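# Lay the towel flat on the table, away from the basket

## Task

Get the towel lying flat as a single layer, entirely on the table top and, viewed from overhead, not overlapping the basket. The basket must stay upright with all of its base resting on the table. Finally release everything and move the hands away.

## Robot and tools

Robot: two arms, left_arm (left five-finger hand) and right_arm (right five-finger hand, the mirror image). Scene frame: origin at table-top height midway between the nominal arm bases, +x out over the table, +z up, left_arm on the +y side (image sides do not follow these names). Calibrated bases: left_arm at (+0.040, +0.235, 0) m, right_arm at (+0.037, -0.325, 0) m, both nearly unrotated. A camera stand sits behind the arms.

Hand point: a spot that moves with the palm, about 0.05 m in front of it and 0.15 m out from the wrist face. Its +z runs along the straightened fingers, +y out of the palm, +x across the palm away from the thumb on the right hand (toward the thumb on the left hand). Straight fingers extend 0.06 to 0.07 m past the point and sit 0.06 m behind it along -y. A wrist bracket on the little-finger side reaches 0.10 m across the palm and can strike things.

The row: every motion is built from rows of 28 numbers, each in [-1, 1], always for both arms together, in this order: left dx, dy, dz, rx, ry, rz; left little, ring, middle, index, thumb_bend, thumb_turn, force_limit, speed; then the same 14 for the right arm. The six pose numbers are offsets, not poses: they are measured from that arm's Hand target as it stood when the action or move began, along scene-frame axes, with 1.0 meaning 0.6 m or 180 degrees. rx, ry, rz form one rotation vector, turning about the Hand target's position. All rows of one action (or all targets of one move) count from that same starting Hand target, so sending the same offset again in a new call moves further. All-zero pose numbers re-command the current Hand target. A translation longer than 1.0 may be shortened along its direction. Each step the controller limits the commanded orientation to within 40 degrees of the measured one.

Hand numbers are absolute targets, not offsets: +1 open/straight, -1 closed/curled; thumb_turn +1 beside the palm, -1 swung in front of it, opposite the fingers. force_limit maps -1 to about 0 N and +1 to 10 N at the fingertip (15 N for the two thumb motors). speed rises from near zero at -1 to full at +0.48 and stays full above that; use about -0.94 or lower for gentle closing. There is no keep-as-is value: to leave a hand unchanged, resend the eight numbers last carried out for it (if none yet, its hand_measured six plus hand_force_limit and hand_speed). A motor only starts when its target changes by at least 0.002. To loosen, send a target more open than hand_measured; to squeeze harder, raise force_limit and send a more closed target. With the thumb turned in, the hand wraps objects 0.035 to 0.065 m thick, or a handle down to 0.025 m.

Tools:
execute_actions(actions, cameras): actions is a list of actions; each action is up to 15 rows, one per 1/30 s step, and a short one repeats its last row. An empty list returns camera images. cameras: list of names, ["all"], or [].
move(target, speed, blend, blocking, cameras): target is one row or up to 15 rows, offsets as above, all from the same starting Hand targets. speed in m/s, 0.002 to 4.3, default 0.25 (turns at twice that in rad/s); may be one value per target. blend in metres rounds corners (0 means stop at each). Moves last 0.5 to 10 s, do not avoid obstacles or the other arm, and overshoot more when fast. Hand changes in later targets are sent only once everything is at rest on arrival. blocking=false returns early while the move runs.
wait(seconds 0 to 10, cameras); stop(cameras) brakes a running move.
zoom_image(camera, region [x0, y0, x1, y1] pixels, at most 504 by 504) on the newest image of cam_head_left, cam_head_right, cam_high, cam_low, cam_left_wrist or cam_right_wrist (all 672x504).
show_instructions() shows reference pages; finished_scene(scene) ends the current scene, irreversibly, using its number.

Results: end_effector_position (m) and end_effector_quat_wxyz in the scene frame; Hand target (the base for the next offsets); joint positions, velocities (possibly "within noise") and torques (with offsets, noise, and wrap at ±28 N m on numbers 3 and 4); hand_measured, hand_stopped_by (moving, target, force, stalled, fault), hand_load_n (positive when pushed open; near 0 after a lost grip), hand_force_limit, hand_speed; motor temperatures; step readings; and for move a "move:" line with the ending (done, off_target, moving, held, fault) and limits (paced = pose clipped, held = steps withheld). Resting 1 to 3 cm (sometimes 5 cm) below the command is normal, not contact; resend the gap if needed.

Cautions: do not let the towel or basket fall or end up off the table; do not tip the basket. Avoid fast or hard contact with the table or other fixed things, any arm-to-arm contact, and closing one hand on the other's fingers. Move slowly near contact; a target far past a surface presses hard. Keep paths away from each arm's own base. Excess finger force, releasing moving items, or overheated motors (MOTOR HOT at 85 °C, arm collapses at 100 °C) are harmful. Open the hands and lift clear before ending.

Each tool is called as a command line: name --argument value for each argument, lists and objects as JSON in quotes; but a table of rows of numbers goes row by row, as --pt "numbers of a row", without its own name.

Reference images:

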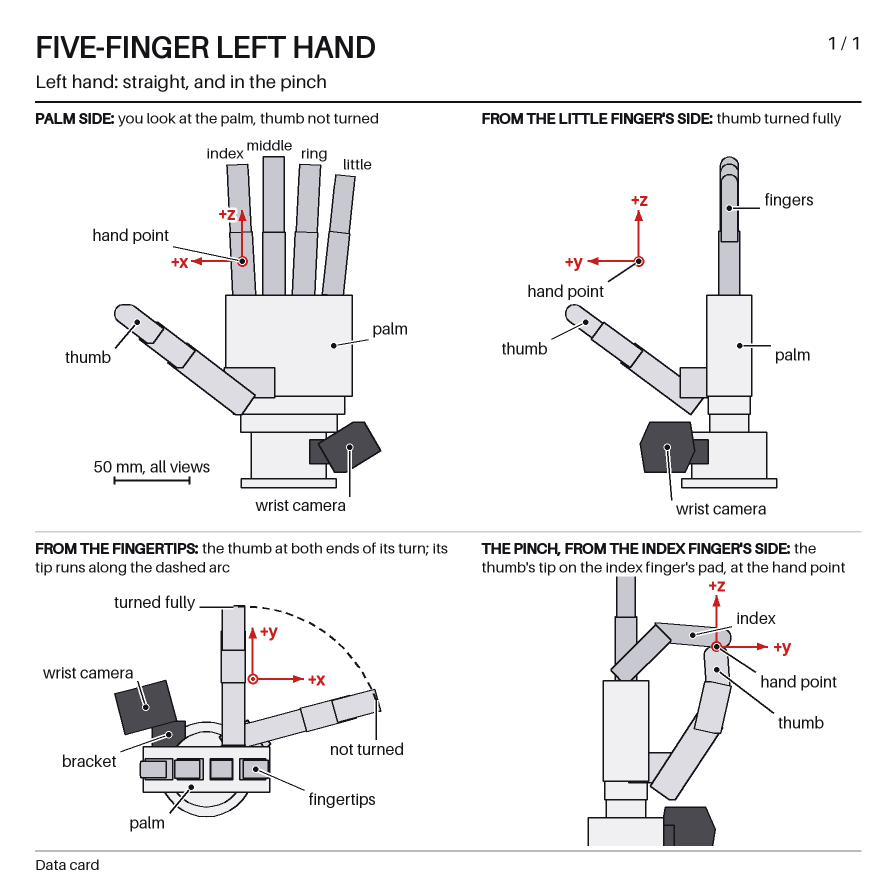

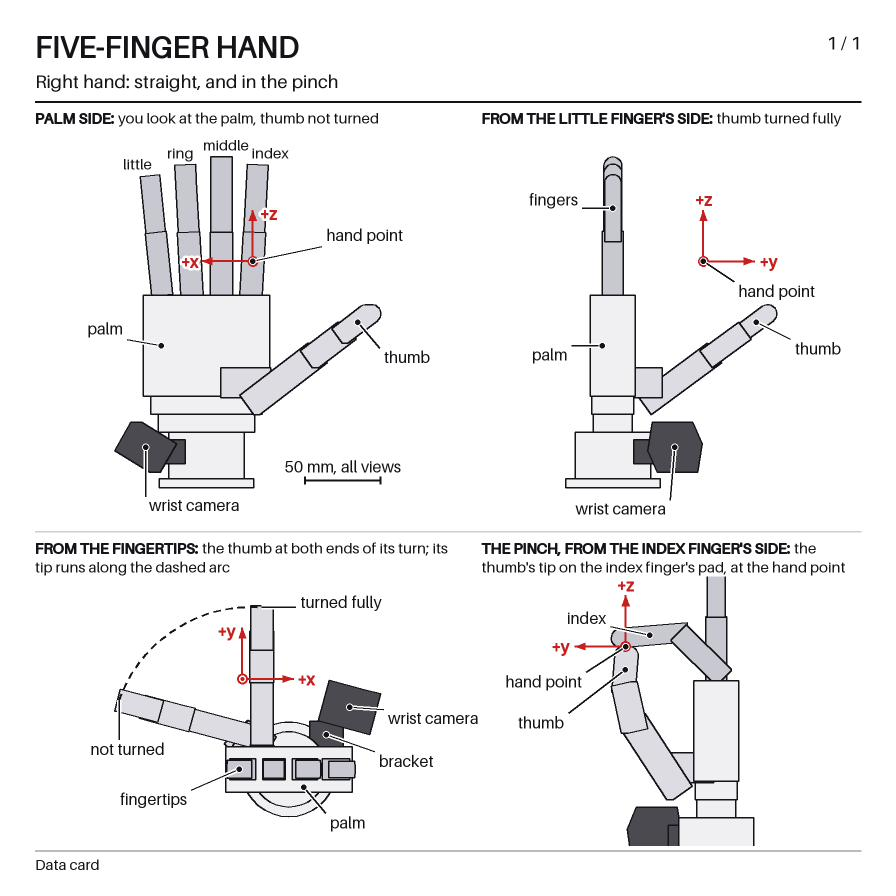

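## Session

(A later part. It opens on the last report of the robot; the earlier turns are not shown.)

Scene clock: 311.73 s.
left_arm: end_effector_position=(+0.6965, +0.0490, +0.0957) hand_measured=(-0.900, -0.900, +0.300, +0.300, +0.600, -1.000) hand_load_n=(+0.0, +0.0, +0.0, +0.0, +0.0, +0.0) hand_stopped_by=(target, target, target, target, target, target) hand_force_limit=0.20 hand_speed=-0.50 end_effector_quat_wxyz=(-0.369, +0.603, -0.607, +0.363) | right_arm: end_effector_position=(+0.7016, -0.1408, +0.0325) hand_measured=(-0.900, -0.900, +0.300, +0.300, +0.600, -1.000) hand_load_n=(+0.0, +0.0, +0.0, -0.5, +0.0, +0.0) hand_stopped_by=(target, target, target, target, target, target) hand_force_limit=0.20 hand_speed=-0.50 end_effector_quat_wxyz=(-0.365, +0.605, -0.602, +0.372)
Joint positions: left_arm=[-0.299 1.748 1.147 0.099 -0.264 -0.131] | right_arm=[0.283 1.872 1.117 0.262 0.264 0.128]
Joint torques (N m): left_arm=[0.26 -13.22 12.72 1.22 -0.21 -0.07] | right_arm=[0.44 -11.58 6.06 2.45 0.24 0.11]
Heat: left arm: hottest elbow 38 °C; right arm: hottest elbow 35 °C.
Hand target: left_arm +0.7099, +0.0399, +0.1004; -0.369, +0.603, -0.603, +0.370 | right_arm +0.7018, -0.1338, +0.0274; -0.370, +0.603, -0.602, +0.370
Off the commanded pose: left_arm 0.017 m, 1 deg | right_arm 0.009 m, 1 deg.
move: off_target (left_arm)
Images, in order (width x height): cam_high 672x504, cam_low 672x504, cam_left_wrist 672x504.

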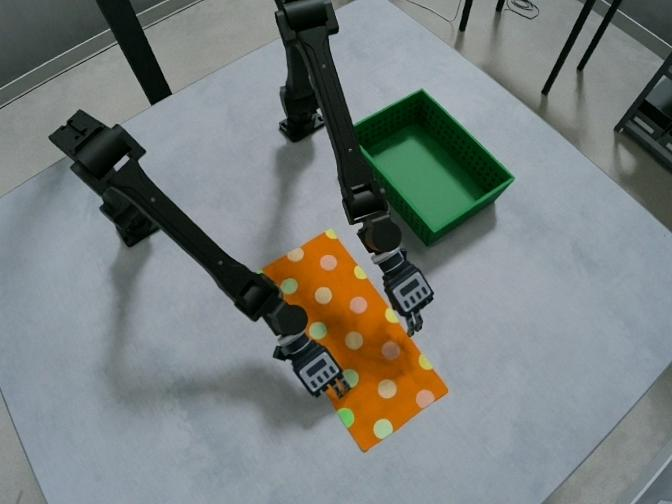

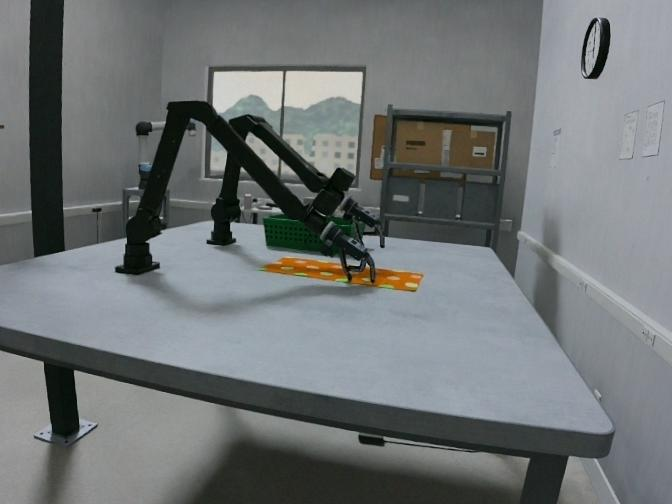

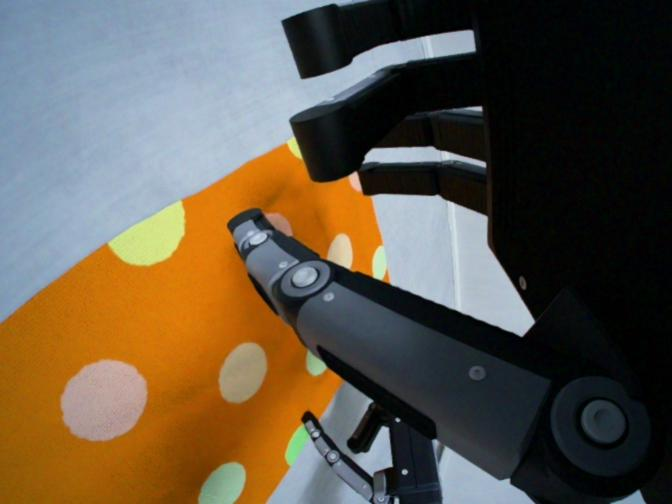

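move --pt "-0.022 -0.037 -0.05 0 0 0 -0.9 -0.9 0.3 0.3 0.6 -1 0.2 -0.5 0 0 0 0 0 0 -0.9 -0.9 0.3 0.3 0.6 -1 0.2 -0.5" --pt "-0.022 -0.037 -0.155 0 0 0 -0.9 -0.9 0.25 0.25 0.6 -1 0.2 -0.5 0 0 -0.01 0 0 0 -0.9 -0.9 0.3 0.3 0.6 -1 0.2 -0.5" --speed '[0.15,0.08]' --blend '[0.01,0]' --cameras '["cam_left_wrist","cam_high","cam_low"]'

zoom_image --camera "cam_high" --region '[250, 220, 450, 470]'

Scene clock: 314.97 s.
left_arm: end_effector_position=(+0.6997, +0.0193, +0.0271) hand_measured=(-0.900, -0.900, +0.250, +0.250, +0.600, -1.000) hand_load_n=(+0.0, +0.0, +0.0, +0.0, +0.0, +0.0) hand_stopped_by=(target, target, target, target, target, target) hand_force_limit=0.20 hand_speed=-0.50 end_effector_quat_wxyz=(-0.374, +0.599, -0.600, +0.377) | right_arm: end_effector_position=(+0.7040, -0.1402, +0.0321) hand_measured=(-0.900, -0.900, +0.300, +0.300, +0.600, -1.000) hand_load_n=(+0.0, +0.0, +0.0, +0.0, +0.0, -0.5) hand_stopped_by=(target, target, target, target, target, target) hand_force_limit=0.20 hand_speed=-0.50 end_effector_quat_wxyz=(-0.369, +0.602, -0.601, +0.374)
Joint positions: left_arm=[-0.349 1.892 1.111 0.306 -0.305 -0.156] | right_arm=[0.283 1.878 1.117 0.279 0.264 0.128]
Joint torques (N m): left_arm=[0.97 -13.8 7.6 1.89 -0.22 -0.05] | right_arm=[0.44 -11.28 5.79 2.36 0.23 0.11]
Heat: left arm: hottest elbow 37 °C; right arm: hottest elbow 35 °C.
Hand target: left_arm +0.6967, +0.0178, +0.0073; -0.369, +0.603, -0.603, +0.370 | right_arm +0.7018, -0.1340, +0.0212; -0.369, +0.603, -0.602, +0.370
Off the commanded pose: left_arm 0.020 m, 1 deg | right_arm 0.013 m, 1 deg.
move: off_target (left_arm, right_arm); target 2's new numbers were sent with left_arm's hand 0.020 m and 1 deg from that target
Images, in order (width x height): cam_high 672x504, cam_low 672x504, cam_left_wrist 672x504.

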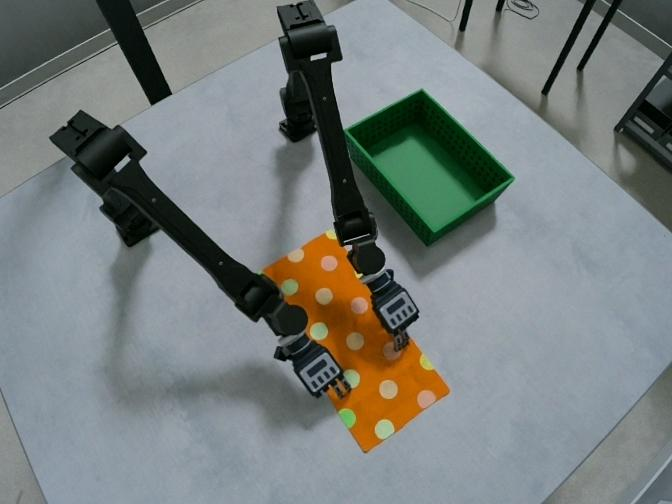

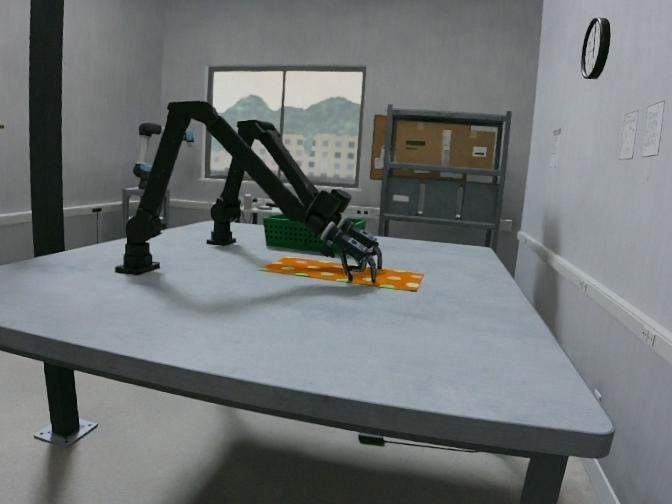

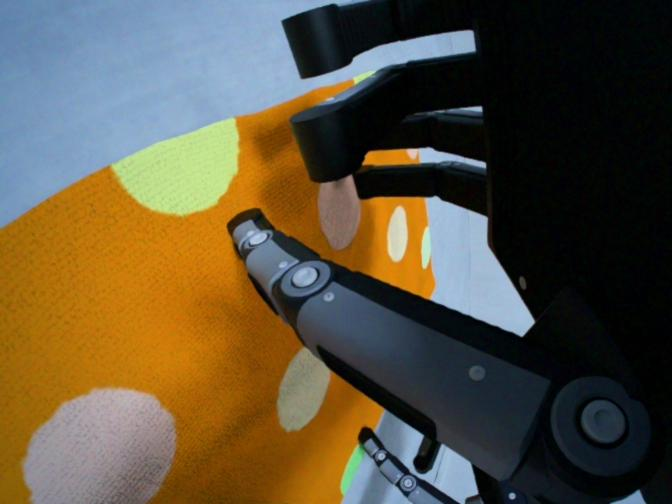

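Scaled by 2.016 from the camera's 672x504 image, which has a finer 960x720 frame.

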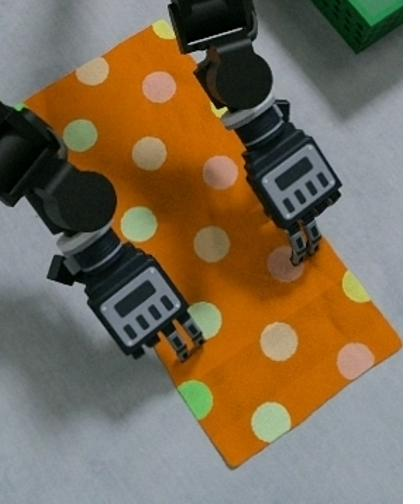

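move --target '[0,0,0,0,0,0, -0.9, -0.9, -0.6, -0.6, -0.3, -1, 0.2, -0.75, 0,0,-0.01,0,0,0, -0.9, -0.9, 0.3, 0.3, 0.6, -1, 0.2, -0.5]' --speed '[0.06]' --cameras '["cam_left_wrist","cam_high","cam_low"]'

zoom_image --camera "cam_high" --region '[250, 220, 450, 470]'

zoom_image --camera "cam_low" --region '[250, 210, 450, 310]'

Scene clock: 317.03 s.
left_arm: end_effector_position=(+0.6994, +0.0194, +0.0250) hand_measured=(-0.900, -0.900, -0.320, -0.394, +0.298, -1.000) hand_load_n=(+0.0, +0.0, +15.0, +5.5, +11.0, +0.5) hand_stopped_by=(target, target, force, force, force, target) hand_force_limit=0.20 hand_speed=-0.75 end_effector_quat_wxyz=(-0.374, +0.599, -0.600, +0.376) | right_arm: end_effector_position=(+0.7055, -0.1397, +0.0319) hand_measured=(-0.900, -0.900, +0.300, +0.300, +0.600, -1.000) hand_load_n=(+0.0, +0.0, +0.0, +0.0, +0.0, -0.5) hand_stopped_by=(target, target, target, target, target, target) hand_force_limit=0.20 hand_speed=-0.50 end_effector_quat_wxyz=(-0.373, +0.599, -0.600, +0.376)
Joint positions: left_arm=[-0.349 1.895 1.111 0.306 -0.305 -0.156] | right_arm=[0.283 1.882 1.114 0.297 0.264 0.129]
Joint torques (N m): left_arm=[0.73 -13.63 7.56 1.96 -0.22 -0.03] | right_arm=[0.44 -10.81 5.72 2.24 0.23 0.09]
Heat: left arm: hottest elbow 37 °C; right arm: hottest elbow 35 °C.
Hand target: left_arm +0.6968, +0.0178, +0.0074; -0.369, +0.603, -0.603, +0.370 | right_arm +0.7018, -0.1340, +0.0153; -0.369, +0.603, -0.602, +0.370
Off the commanded pose: left_arm 0.018 m, 1 deg | right_arm 0.018 m, 1 deg.
move: off_target (left_arm, right_arm)
Images, in order (width x height): cam_high 672x504, cam_low 672x504, cam_left_wrist 672x504.

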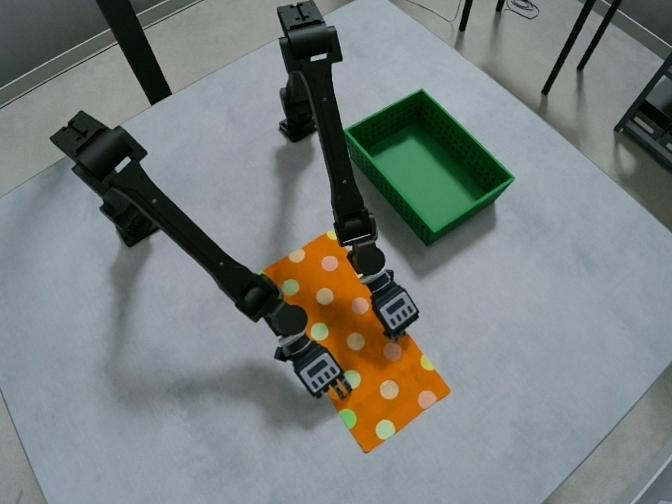

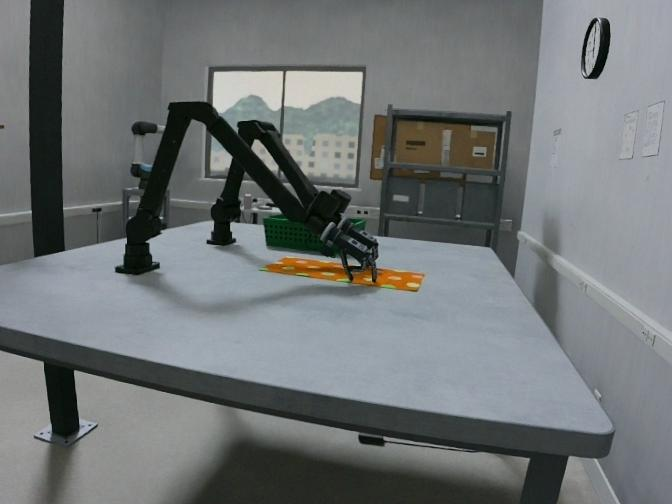

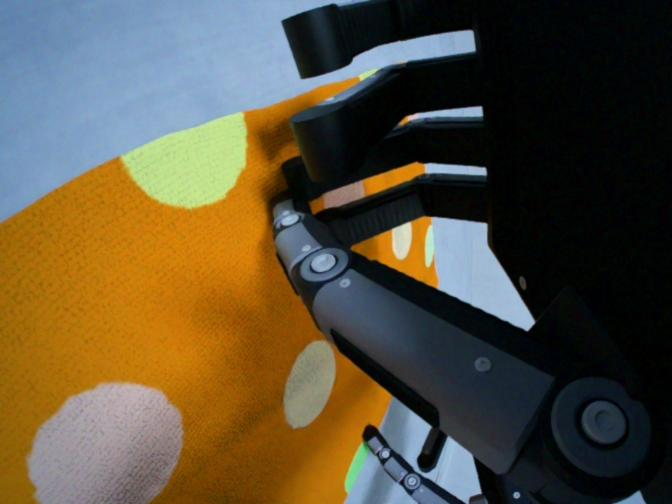

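Scaled by 2.016 from the camera's 672x504 image, which has a finer 960x720 frame.

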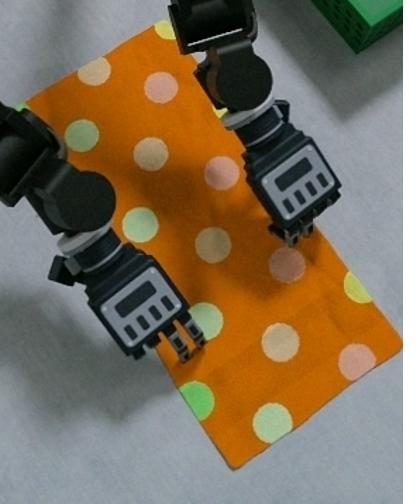

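Scaled by 2.520 from the camera's 672x504 image, which has a finer 960x720 frame.

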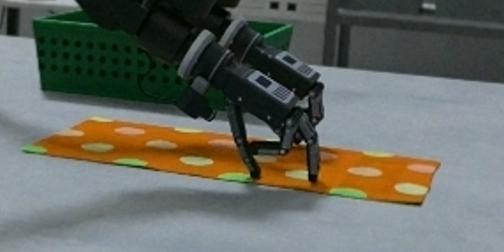

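move --pt "0 0 0.02 0 0 0 -0.9 -0.9 0.2 0.2 0.85 -1 0.2 -0.4 0 0 0 0 0 0 -0.9 -0.9 0.3 0.3 0.6 -1 0.2 -0.5" --pt "0 0 -0.025 0 0 0 -0.9 -0.9 0.1 0.1 0.85 -1 0.2 -0.75 0 0 0 0 0 0 -0.9 -0.9 0.3 0.3 0.6 -1 0.2 -0.5" --pt "0 0 -0.025 0 0 0 -0.9 -0.9 -0.6 -0.6 -0.3 -1 0.2 -0.8 0 0 0 0 0 0 -0.9 -0.9 0.3 0.3 0.6 -1 0.2 -0.5" --speed '[0.06]' --cameras '["cam_left_wrist","cam_high","cam_low"]'

zoom_image --camera "cam_high" --region '[250, 220, 450, 470]'

zoom_image --camera "cam_low" --region '[250, 210, 450, 310]'

speed must be one number or one for each of the 3 targets, got a list of 1; nothing of the call was run

Scaled by 2.016 from the camera's 672x504 image, which has a finer 960x720 frame.

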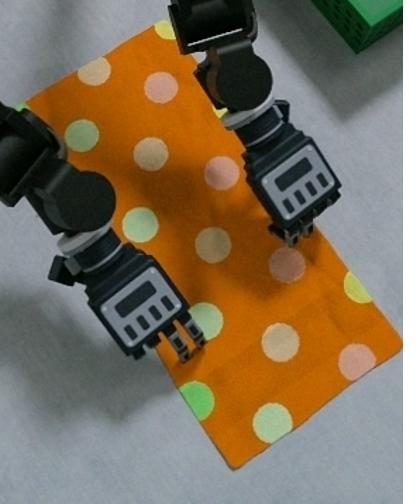

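Scaled by 2.520 from the camera's 672x504 image, which has a finer 960x720 frame.

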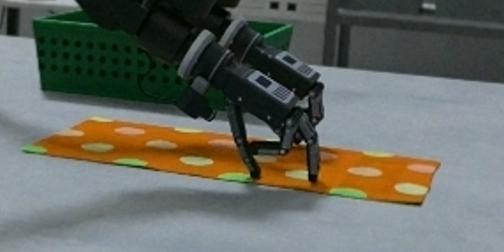

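move --pt "0 0 0.02 0 0 0 -0.9 -0.9 0.2 0.2 0.85 -1 0.2 -0.4 0 0 0 0 0 0 -0.9 -0.9 0.3 0.3 0.6 -1 0.2 -0.5" --pt "0 0 -0.025 0 0 0 -0.9 -0.9 0.1 0.1 0.85 -1 0.2 -0.75 0 0 0 0 0 0 -0.9 -0.9 0.3 0.3 0.6 -1 0.2 -0.5" --pt "0 0 -0.025 0 0 0 -0.9 -0.9 -0.6 -0.6 -0.3 -1 0.2 -0.8 0 0 0 0 0 0 -0.9 -0.9 0.3 0.3 0.6 -1 0.2 -0.5" --speed 0.06 --cameras '["cam_left_wrist","cam_high","cam_low"]'

zoom_image --camera "cam_high" --region '[250, 220, 450, 470]'

zoom_image --camera "cam_low" --region '[250, 210, 450, 310]'

Scene clock: 324.70 s.
left_arm: end_effector_position=(+0.7047, +0.0175, +0.0235) hand_measured=(-0.900, -0.900, -0.600, -0.600, +0.456, -1.000) hand_load_n=(+0.0, +0.0, +2.0, +0.0, +8.5, +1.0) hand_stopped_by=(target, target, target, target, force, target) hand_force_limit=0.20 hand_speed=-0.80 end_effector_quat_wxyz=(-0.378, +0.597, -0.593, +0.386) | right_arm: end_effector_position=(+0.7057, -0.1397, +0.0319) hand_measured=(-0.900, -0.900, +0.300, +0.300, +0.600, -1.000) hand_load_n=(+0.0, +0.0, +0.0, +0.0, -0.5, -0.5) hand_stopped_by=(target, target, target, target, target, target) hand_force_limit=0.20 hand_speed=-0.50 end_effector_quat_wxyz=(-0.374, +0.599, -0.600, +0.376)
Joint positions: left_arm=[-0.349 1.911 1.111 0.348 -0.307 -0.159] | right_arm=[0.283 1.882 1.114 0.298 0.265 0.13]
Joint torques (N m): left_arm=[1.38 -13.45 6.87 1.47 -0.17 0] | right_arm=[0.44 -10.81 5.72 2.19 0.21 0.09]
Heat: left arm: hottest elbow 36 °C; right arm: hottest elbow 34 °C.
Hand target: left_arm +0.6968, +0.0178, -0.0075; -0.369, +0.603, -0.603, +0.370 | right_arm +0.7018, -0.1340, +0.0153; -0.370, +0.603, -0.603, +0.370
Off the commanded pose: left_arm 0.032 m, 3 deg | right_arm 0.018 m, 1 deg.
move: off_target (left_arm, right_arm); target 2's new numbers were sent with left_arm's hand 0.041 m and 3 deg from that target; target 3's new numbers were sent with left_arm's hand 0.041 m and 3 deg from that target
Images, in order (width x height): cam_high 672x504, cam_low 672x504, cam_left_wrist 672x504.

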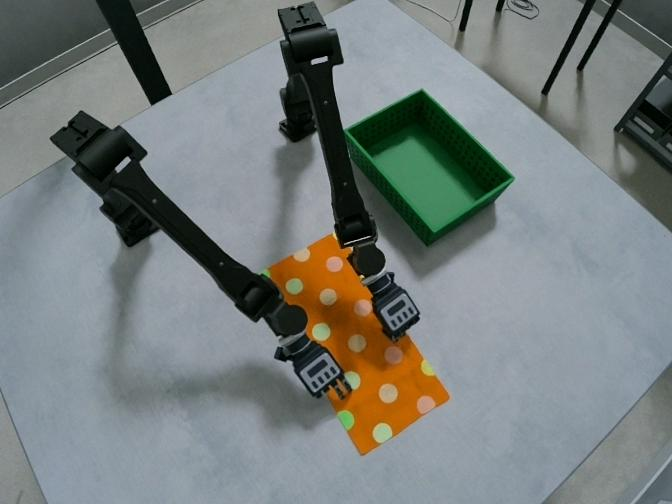

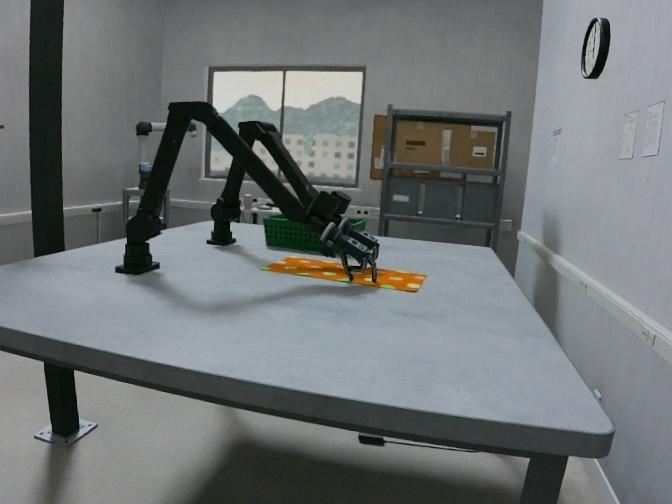

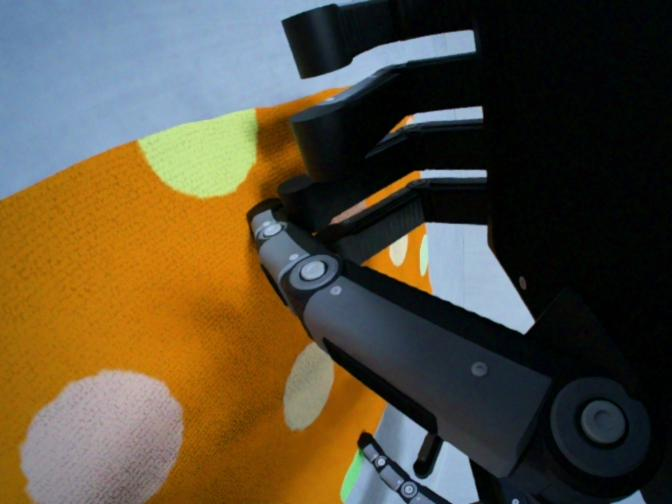

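Scaled by 2.016 from the camera's 672x504 image, which has a finer 960x720 frame.

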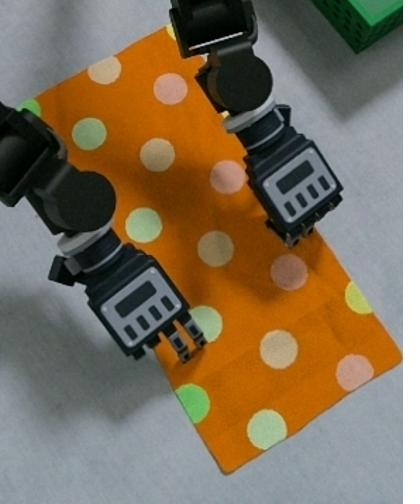

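Scaled by 2.520 from the camera's 672x504 image, which has a finer 960x720 frame.

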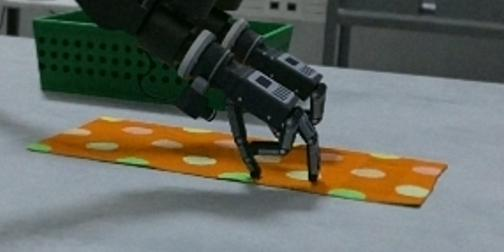

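move --pt "0 0 0.12 0 0 0 -0.9 -0.9 0.2 0.2 0.9 -1 0.2 -0.4 0 0 0.1 0 0 0 -0.9 -0.9 0.2 0.2 0.9 -1 0.2 -0.4" --pt "-0.40 0.07 0.2 0 0.072 0 -0.9 -0.9 0.2 0.2 1 -1 0.2 -0.4 -0.42 0.02 0.17 0 0.072 0 -0.9 -0.9 0.2 0.2 1 -1 0.2 -0.4" --speed '[0.1,0.25]' --blend '[0.02,0]' --cameras '["cam_head_left","cam_high","cam_left_wrist","cam_right_wrist"]'

zoom_image --camera "cam_high" --region '[230, 190, 450, 465]'

Scene clock: 341.17 s.
left_arm: end_effector_position=(+0.4619, +0.0630, +0.1141) hand_measured=(-0.900, -0.900, +0.200, +0.200, +1.000, -1.000) hand_load_n=(+0.0, +0.0, +0.0, +0.0, +0.0, +0.0) hand_stopped_by=(target, target, target, target, target, target) hand_force_limit=0.20 hand_speed=-0.40 end_effector_quat_wxyz=(-0.302, +0.640, -0.639, +0.301) | right_arm: end_effector_position=(+0.4510, -0.1258, +0.1105) hand_measured=(-0.900, -0.900, +0.200, +0.200, +1.000, -1.000) hand_load_n=(+0.0, +0.0, +0.0, +0.0, +0.0, +0.0) hand_stopped_by=(target, target, target, target, target, target) hand_force_limit=0.20 hand_speed=-0.40 end_effector_quat_wxyz=(-0.292, +0.644, -0.640, +0.300)
Joint positions: left_arm=[-0.431 1.195 0.723 -0.266 -0.327 -0.283] | right_arm=[0.501 1.226 0.75 -0.301 0.387 0.339]
Joint torques (N m): left_arm=[0.15 -7.65 8.85 0.87 -0.33 -0.07] | right_arm=[0.44 -6.59 7.24 1.26 0.34 0.11]
Heat: left arm: hottest elbow 34 °C; right arm: hottest elbow 33 °C.
Hand target: left_arm +0.4567, +0.0598, +0.1124; -0.299, +0.641, -0.641, +0.299 | right_arm +0.4497, -0.1220, +0.1173; -0.299, +0.641, -0.640, +0.300
Off the commanded pose: left_arm 0.006 m, 0 deg | right_arm 0.008 m, 1 deg.
move: done
Images, in order (width x height): cam_head_left 672x504, cam_high 672x504, cam_left_wrist 672x504, cam_right_wrist 672x504.

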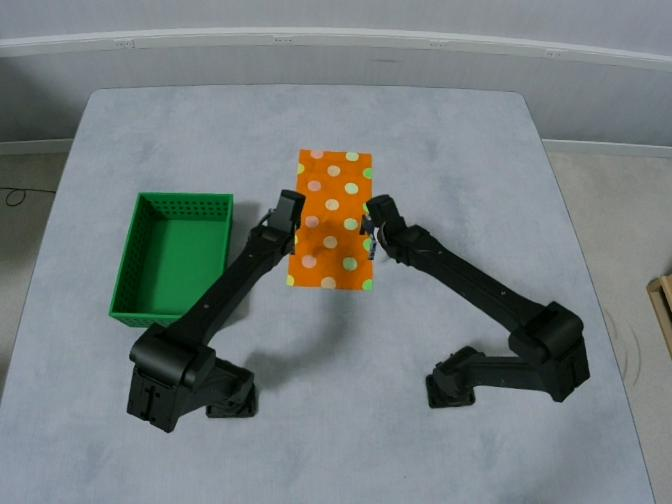

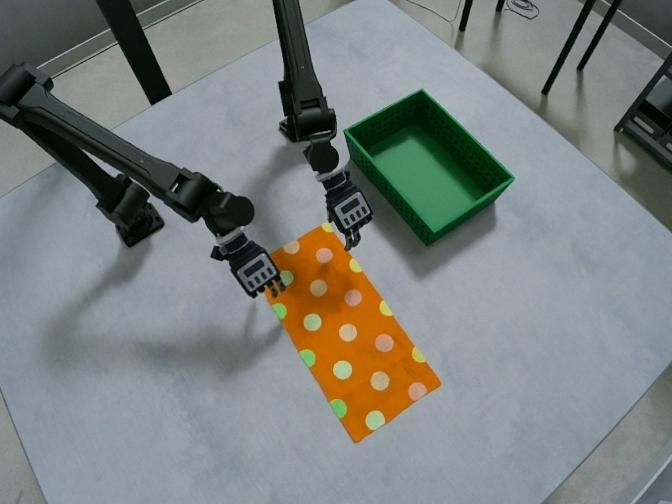

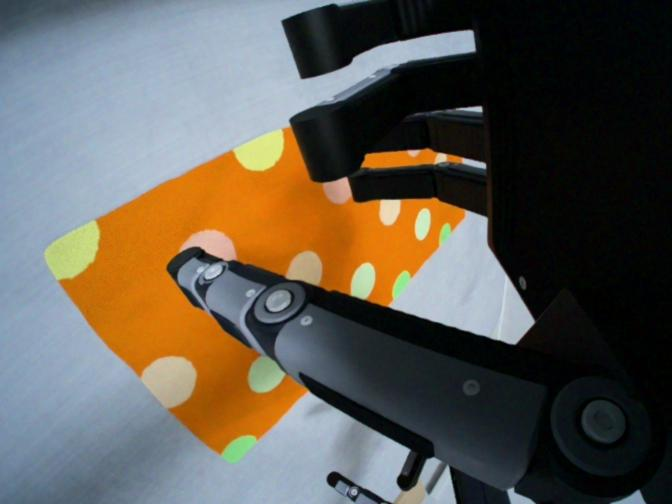

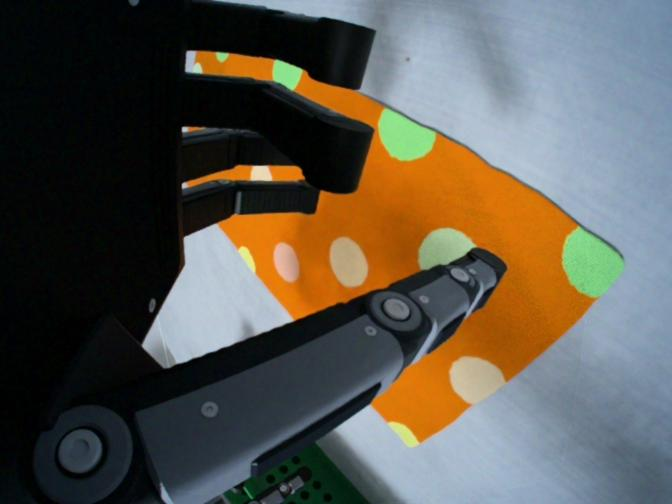

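Scaled by 1.833 from the camera's 672x504 image, which has a finer 960x720 frame.

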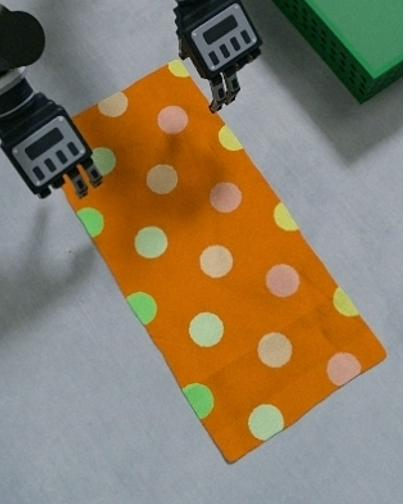

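move --pt "-0.078 -0.025 -0.08 0 0 0 -0.9 -0.9 0.1 0.1 1 -1 0.2 -0.5 -0.076 0.0275 -0.08 0 0 0 -0.9 -0.9 0.1 0.1 1 -1 0.2 -0.5" --pt "-0.078 -0.025 -0.18 0 0 0 -0.9 -0.9 0.1 0.1 1 -1 0.2 -0.5 -0.076 0.0275 -0.18 0 0 0 -0.9 -0.9 0.1 0.1 1 -1 0.2 -0.5" --speed '[0.15,0.06]' --blend '[0.01,0]' --cameras '["cam_low","cam_high","cam_left_wrist","cam_right_wrist"]'

zoom_image --camera "cam_high" --region '[230, 190, 450, 465]'

zoom_image --camera "cam_low" --region '[230, 210, 430, 310]'

Scene clock: 346.87 s.
left_arm: end_effector_position=(+0.4212, +0.0445, +0.0247) hand_measured=(-0.900, -0.900, +0.100, +0.100, +1.000, -1.000) hand_load_n=(+0.0, +0.5, -2.0, +0.0, +0.0, +0.0) hand_stopped_by=(target, target, target, target, target, target) hand_force_limit=0.20 hand_speed=-0.50 end_effector_quat_wxyz=(-0.307, +0.639, -0.630, +0.316) | right_arm: end_effector_position=(+0.4150, -0.1038, +0.0313) hand_measured=(-0.900, -0.900, +0.100, +0.100, +1.000, -1.000) hand_load_n=(+0.0, +0.0, -3.5, +0.0, +0.0, +0.0) hand_stopped_by=(target, target, target, target, target, target) hand_force_limit=0.20 hand_speed=-0.50 end_effector_quat_wxyz=(-0.318, +0.629, -0.639, +0.308)
Joint positions: left_arm=[-0.541 1.299 0.5 0.069 -0.412 -0.366] | right_arm=[0.618 1.321 0.547 0.02 0.477 0.43]
Joint torques (N m): left_arm=[0.73 -4.19 5.96 1.28 -0.15 -0.06] | right_arm=[0.32 -2.9 4.67 1.47 0.11 0.1]
Heat: left arm: hottest elbow 34 °C; right arm: hottest elbow 33 °C.
Hand target: left_arm +0.4098, +0.0448, +0.0043; -0.298, +0.641, -0.641, +0.299 | right_arm +0.4041, -0.1055, +0.0093; -0.299, +0.641, -0.640, +0.300
Off the commanded pose: left_arm 0.023 m, 3 deg | right_arm 0.025 m, 3 deg.
move: off_target (left_arm, right_arm)
Images, in order (width x height): cam_high 672x504, cam_low 672x504, cam_left_wrist 672x504, cam_right_wrist 672x504.

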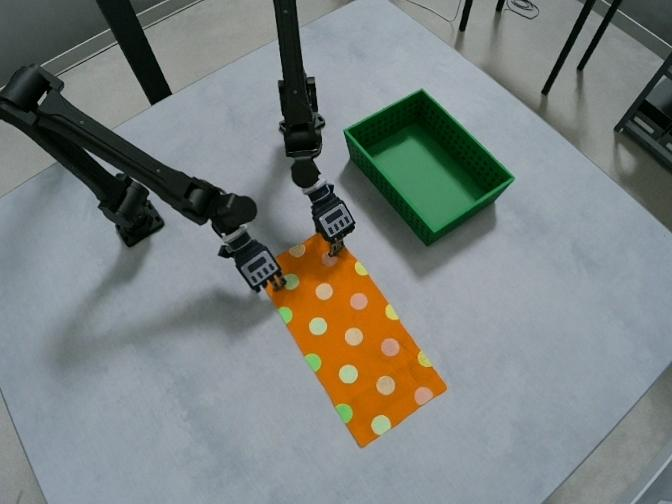

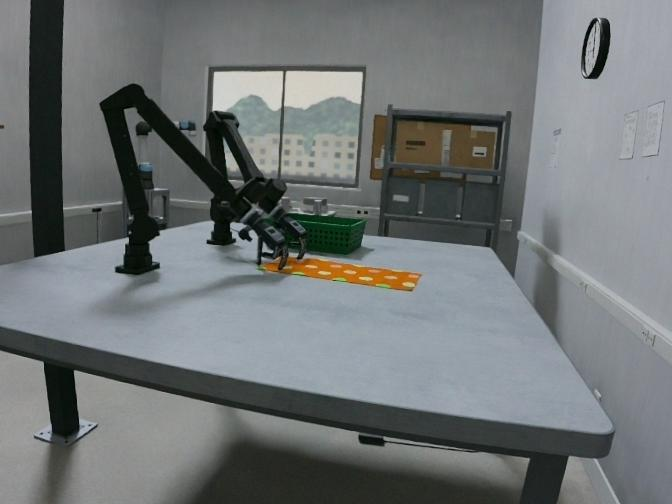

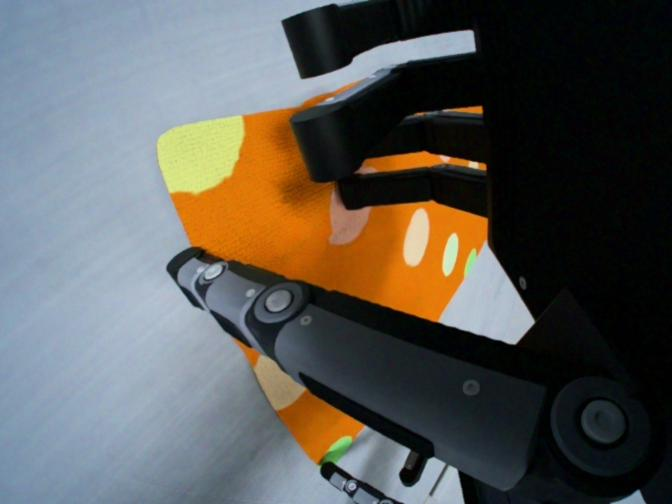

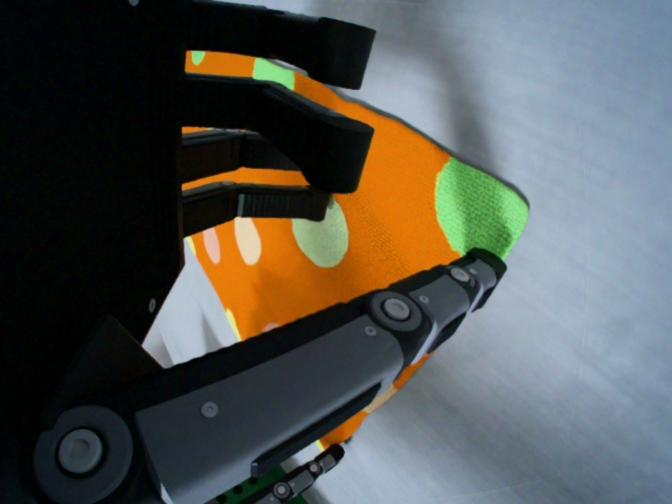

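Scaled by 1.833 from the camera's 672x504 image, which has a finer 960x720 frame.

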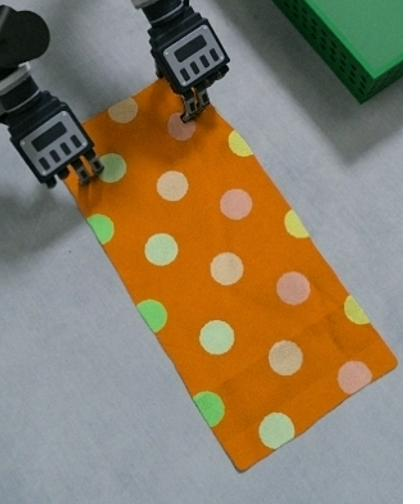

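Scaled by 2.520 from the camera's 672x504 image, which has a finer 960x720 frame.

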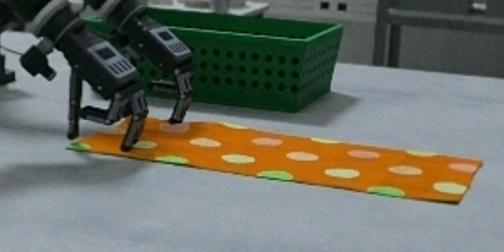

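move --pt "0 0 0.04 0 0 0 -0.9 -0.9 0.1 0.1 0.9 -1 0.2 -0.5 0 0 0.04 0 0 0 -0.9 -0.9 0.1 0.1 0.9 -1 0.2 -0.5" --pt "-0.04 0 0.04 0 0 0 -0.9 -0.9 0.1 0.1 0.9 -1 0.2 -0.5 -0.035 0 0.04 0 0 0 -0.9 -0.9 0.1 0.1 0.9 -1 0.2 -0.5" --pt "-0.04 0 -0.01 0 0 0 -0.9 -0.9 0.1 0.1 0.9 -1 0.2 -0.5 -0.035 0 -0.01 0 0 0 -0.9 -0.9 0.1 0.1 0.9 -1 0.2 -0.5" --speed '[0.1,0.08,0.06]' --cameras '["cam_low","cam_high","cam_left_wrist","cam_right_wrist"]'

zoom_image --camera "cam_high" --region '[230, 190, 450, 465]'

Scene clock: 350.70 s.
left_arm: end_effector_position=(+0.4007, +0.0419, +0.0239) hand_measured=(-0.900, -0.900, +0.100, +0.100, +0.900, -1.000) hand_load_n=(+0.0, +0.0, -3.5, +0.0, +0.0, +0.0) hand_stopped_by=(target, target, target, target, target, target) hand_force_limit=0.20 hand_speed=-0.50 end_effector_quat_wxyz=(-0.309, +0.639, -0.626, +0.323) | right_arm: end_effector_position=(+0.3975, -0.1016, +0.0308) hand_measured=(-0.900, -0.900, +0.100, +0.100, +0.900, -1.000) hand_load_n=(+0.0, +0.0, -4.0, +0.0, +0.0, +0.0) hand_stopped_by=(target, target, target, target, target, target) hand_force_limit=0.20 hand_speed=-0.50 end_effector_quat_wxyz=(-0.325, +0.624, -0.639, +0.310)
Joint positions: left_arm=[-0.585 1.252 0.451 0.073 -0.445 -0.4] | right_arm=[0.659 1.284 0.506 0.025 0.51 0.465]
Joint torques (N m): left_arm=[0.79 -3.19 5.6 1.06 -0.11 -0.05] | right_arm=[0.38 -1.96 4.26 1.21 -0.07 0.09]
Heat: left arm: hottest elbow 34 °C; right arm: hottest elbow 33 °C.
Hand target: left_arm +0.3860, +0.0448, -0.0016; -0.299, +0.641, -0.641, +0.299 | right_arm +0.3832, -0.1054, +0.0033; -0.299, +0.641, -0.640, +0.300
Off the commanded pose: left_arm 0.030 m, 3 deg | right_arm 0.031 m, 4 deg.
move: off_target (left_arm, right_arm)
Images, in order (width x height): cam_high 672x504, cam_low 672x504, cam_left_wrist 672x504, cam_right_wrist 672x504.

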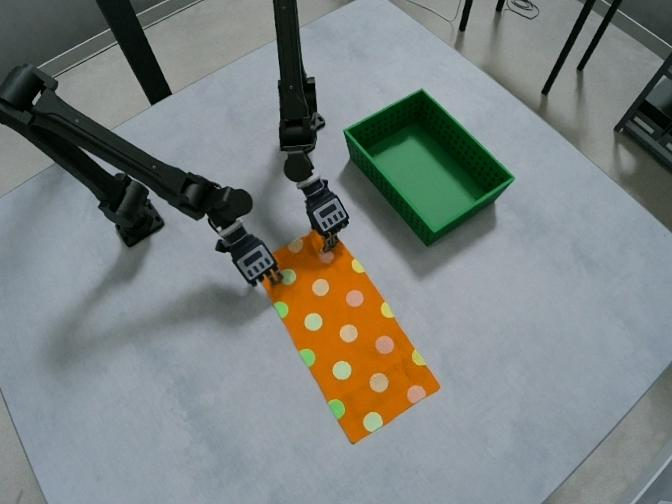

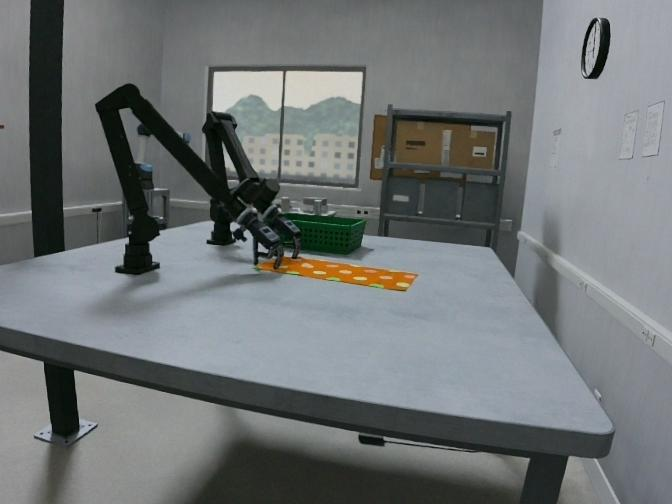

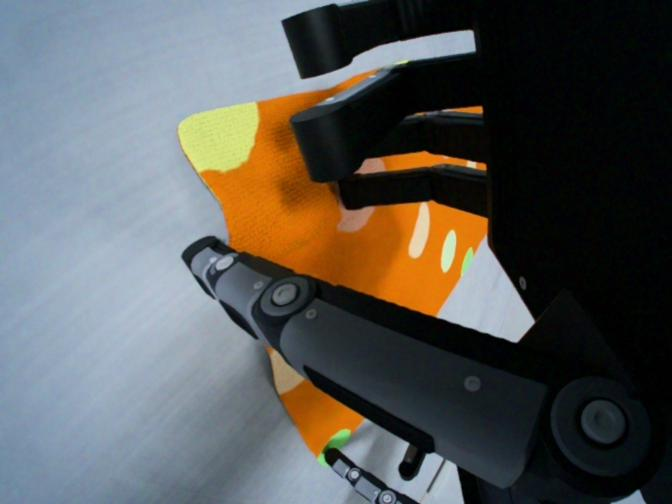

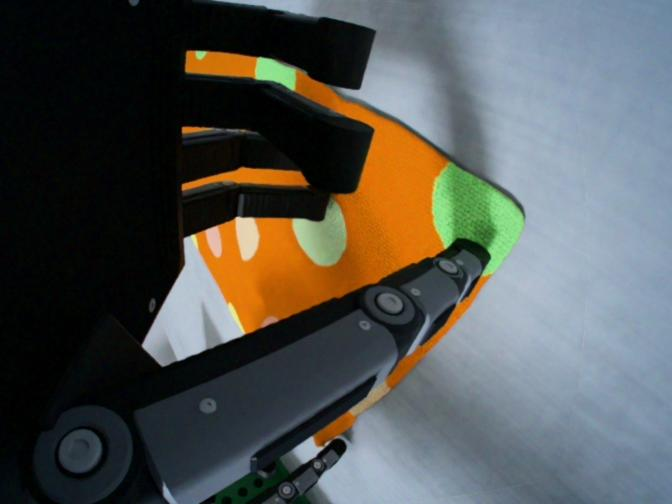

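Scaled by 1.833 from the camera's 672x504 image, which has a finer 960x720 frame.

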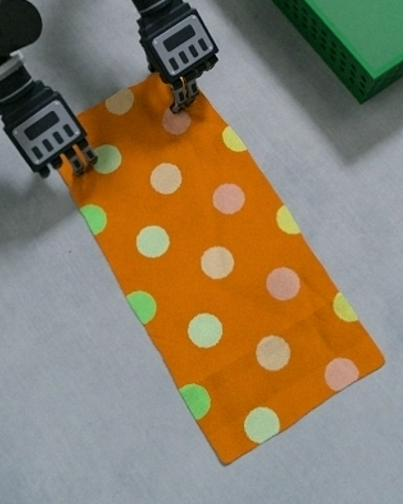

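move --pt "0 0 0.08 0 0 0 -0.9 -0.9 0.1 0.1 0.8 -1 0.2 -0.5 0 0 0 0 0 0 -0.9 -0.9 0.1 0.1 0.9 -1 0.2 -0.5" --pt "-0.045 0 0.08 0 0 0 -0.9 -0.9 0.1 0.1 0.8 -1 0.2 -0.5 0 0 0 0 0 0 -0.9 -0.9 0.1 0.1 0.9 -1 0.2 -0.5" --pt "-0.045 0 0.0 0 0 0 -0.9 -0.9 0.1 0.1 0.8 -1 0.2 -0.5 0 0 0 0 0 0 -0.9 -0.9 0.1 0.1 0.9 -1 0.2 -0.5" --speed '[0.1,0.08,0.06]' --cameras '["cam_low","cam_high","cam_left_wrist","cam_right_wrist"]'

zoom_image --camera "cam_high" --region '[230, 190, 450, 465]'

Scene clock: 355.10 s.
left_arm: end_effector_position=(+0.3739, +0.0405, +0.0239) hand_measured=(-0.900, -0.900, +0.100, +0.100, +0.800, -1.000) hand_load_n=(+0.0, +0.0, -3.5, +0.0, +0.0, +0.0) hand_stopped_by=(target, target, target, target, target, target) hand_force_limit=0.20 hand_speed=-0.50 end_effector_quat_wxyz=(-0.308, +0.640, -0.625, +0.324) | right_arm: end_effector_position=(+0.3977, -0.1015, +0.0306) hand_measured=(-0.900, -0.900, +0.100, +0.100, +0.900, -1.000) hand_load_n=(+0.0, +0.0, -4.0, +0.0, +0.0, +0.0) hand_stopped_by=(target, target, target, target, target, target) hand_force_limit=0.20 hand_speed=-0.50 end_effector_quat_wxyz=(-0.325, +0.624, -0.639, +0.310)
Joint positions: left_arm=[-0.643 1.182 0.402 0.034 -0.486 -0.446] | right_arm=[0.659 1.285 0.506 0.026 0.51 0.465]
Joint torques (N m): left_arm=[0.21 -2.26 5.61 1.05 -0.11 -0.08] | right_arm=[0.32 -2.14 4.27 1.26 -0.06 0.09]
Heat: left arm: hottest elbow 34 °C; right arm: hottest elbow 33 °C.
Hand target: left_arm +0.3589, +0.0447, -0.0016; -0.299, +0.641, -0.641, +0.299 | right_arm +0.3831, -0.1054, +0.0033; -0.299, +0.641, -0.640, +0.300
Off the commanded pose: left_arm 0.030 m, 4 deg | right_arm 0.031 m, 4 deg.
move: off_target (left_arm, right_arm)
Images, in order (width x height): cam_high 672x504, cam_low 672x504, cam_left_wrist 672x504, cam_right_wrist 672x504.

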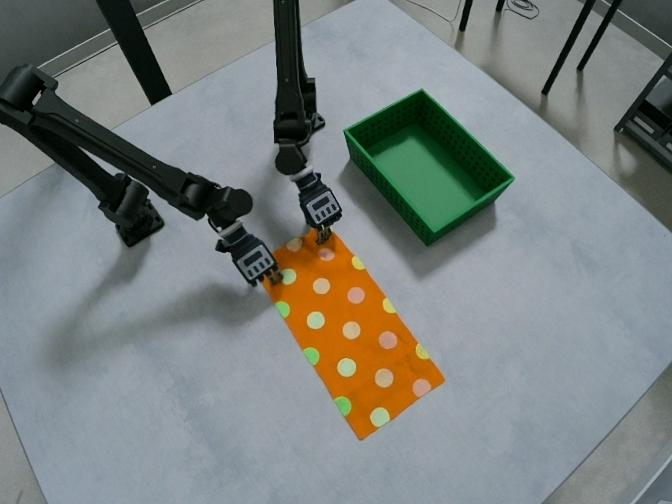

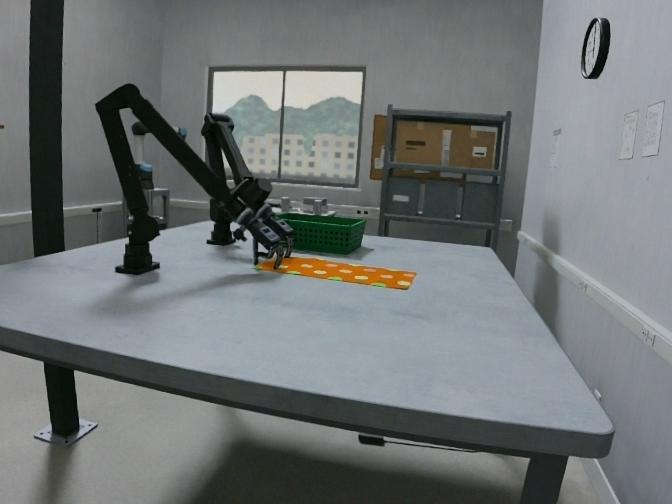

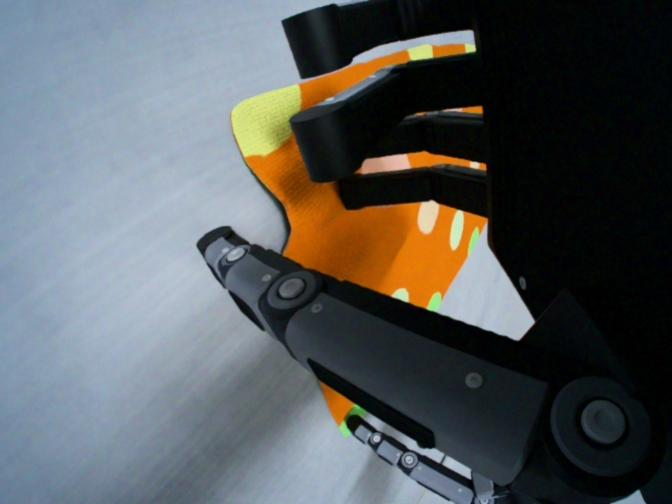

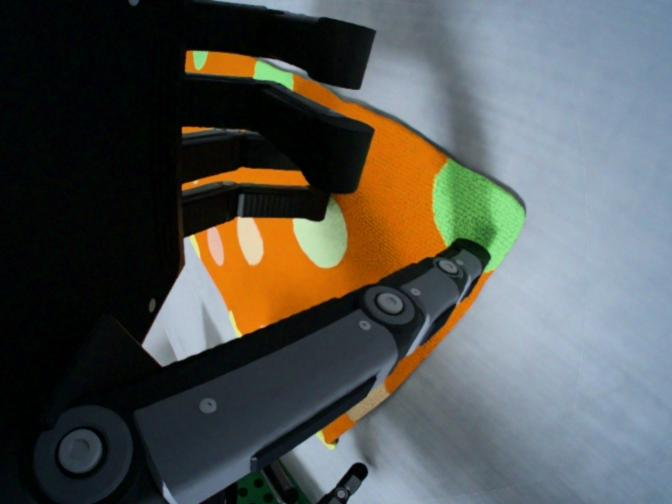

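Scaled by 1.833 from the camera's 672x504 image, which has a finer 960x720 frame.

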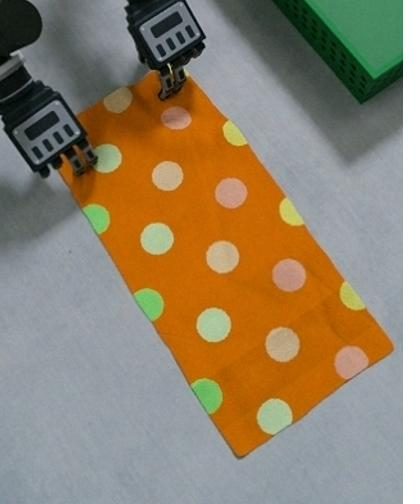

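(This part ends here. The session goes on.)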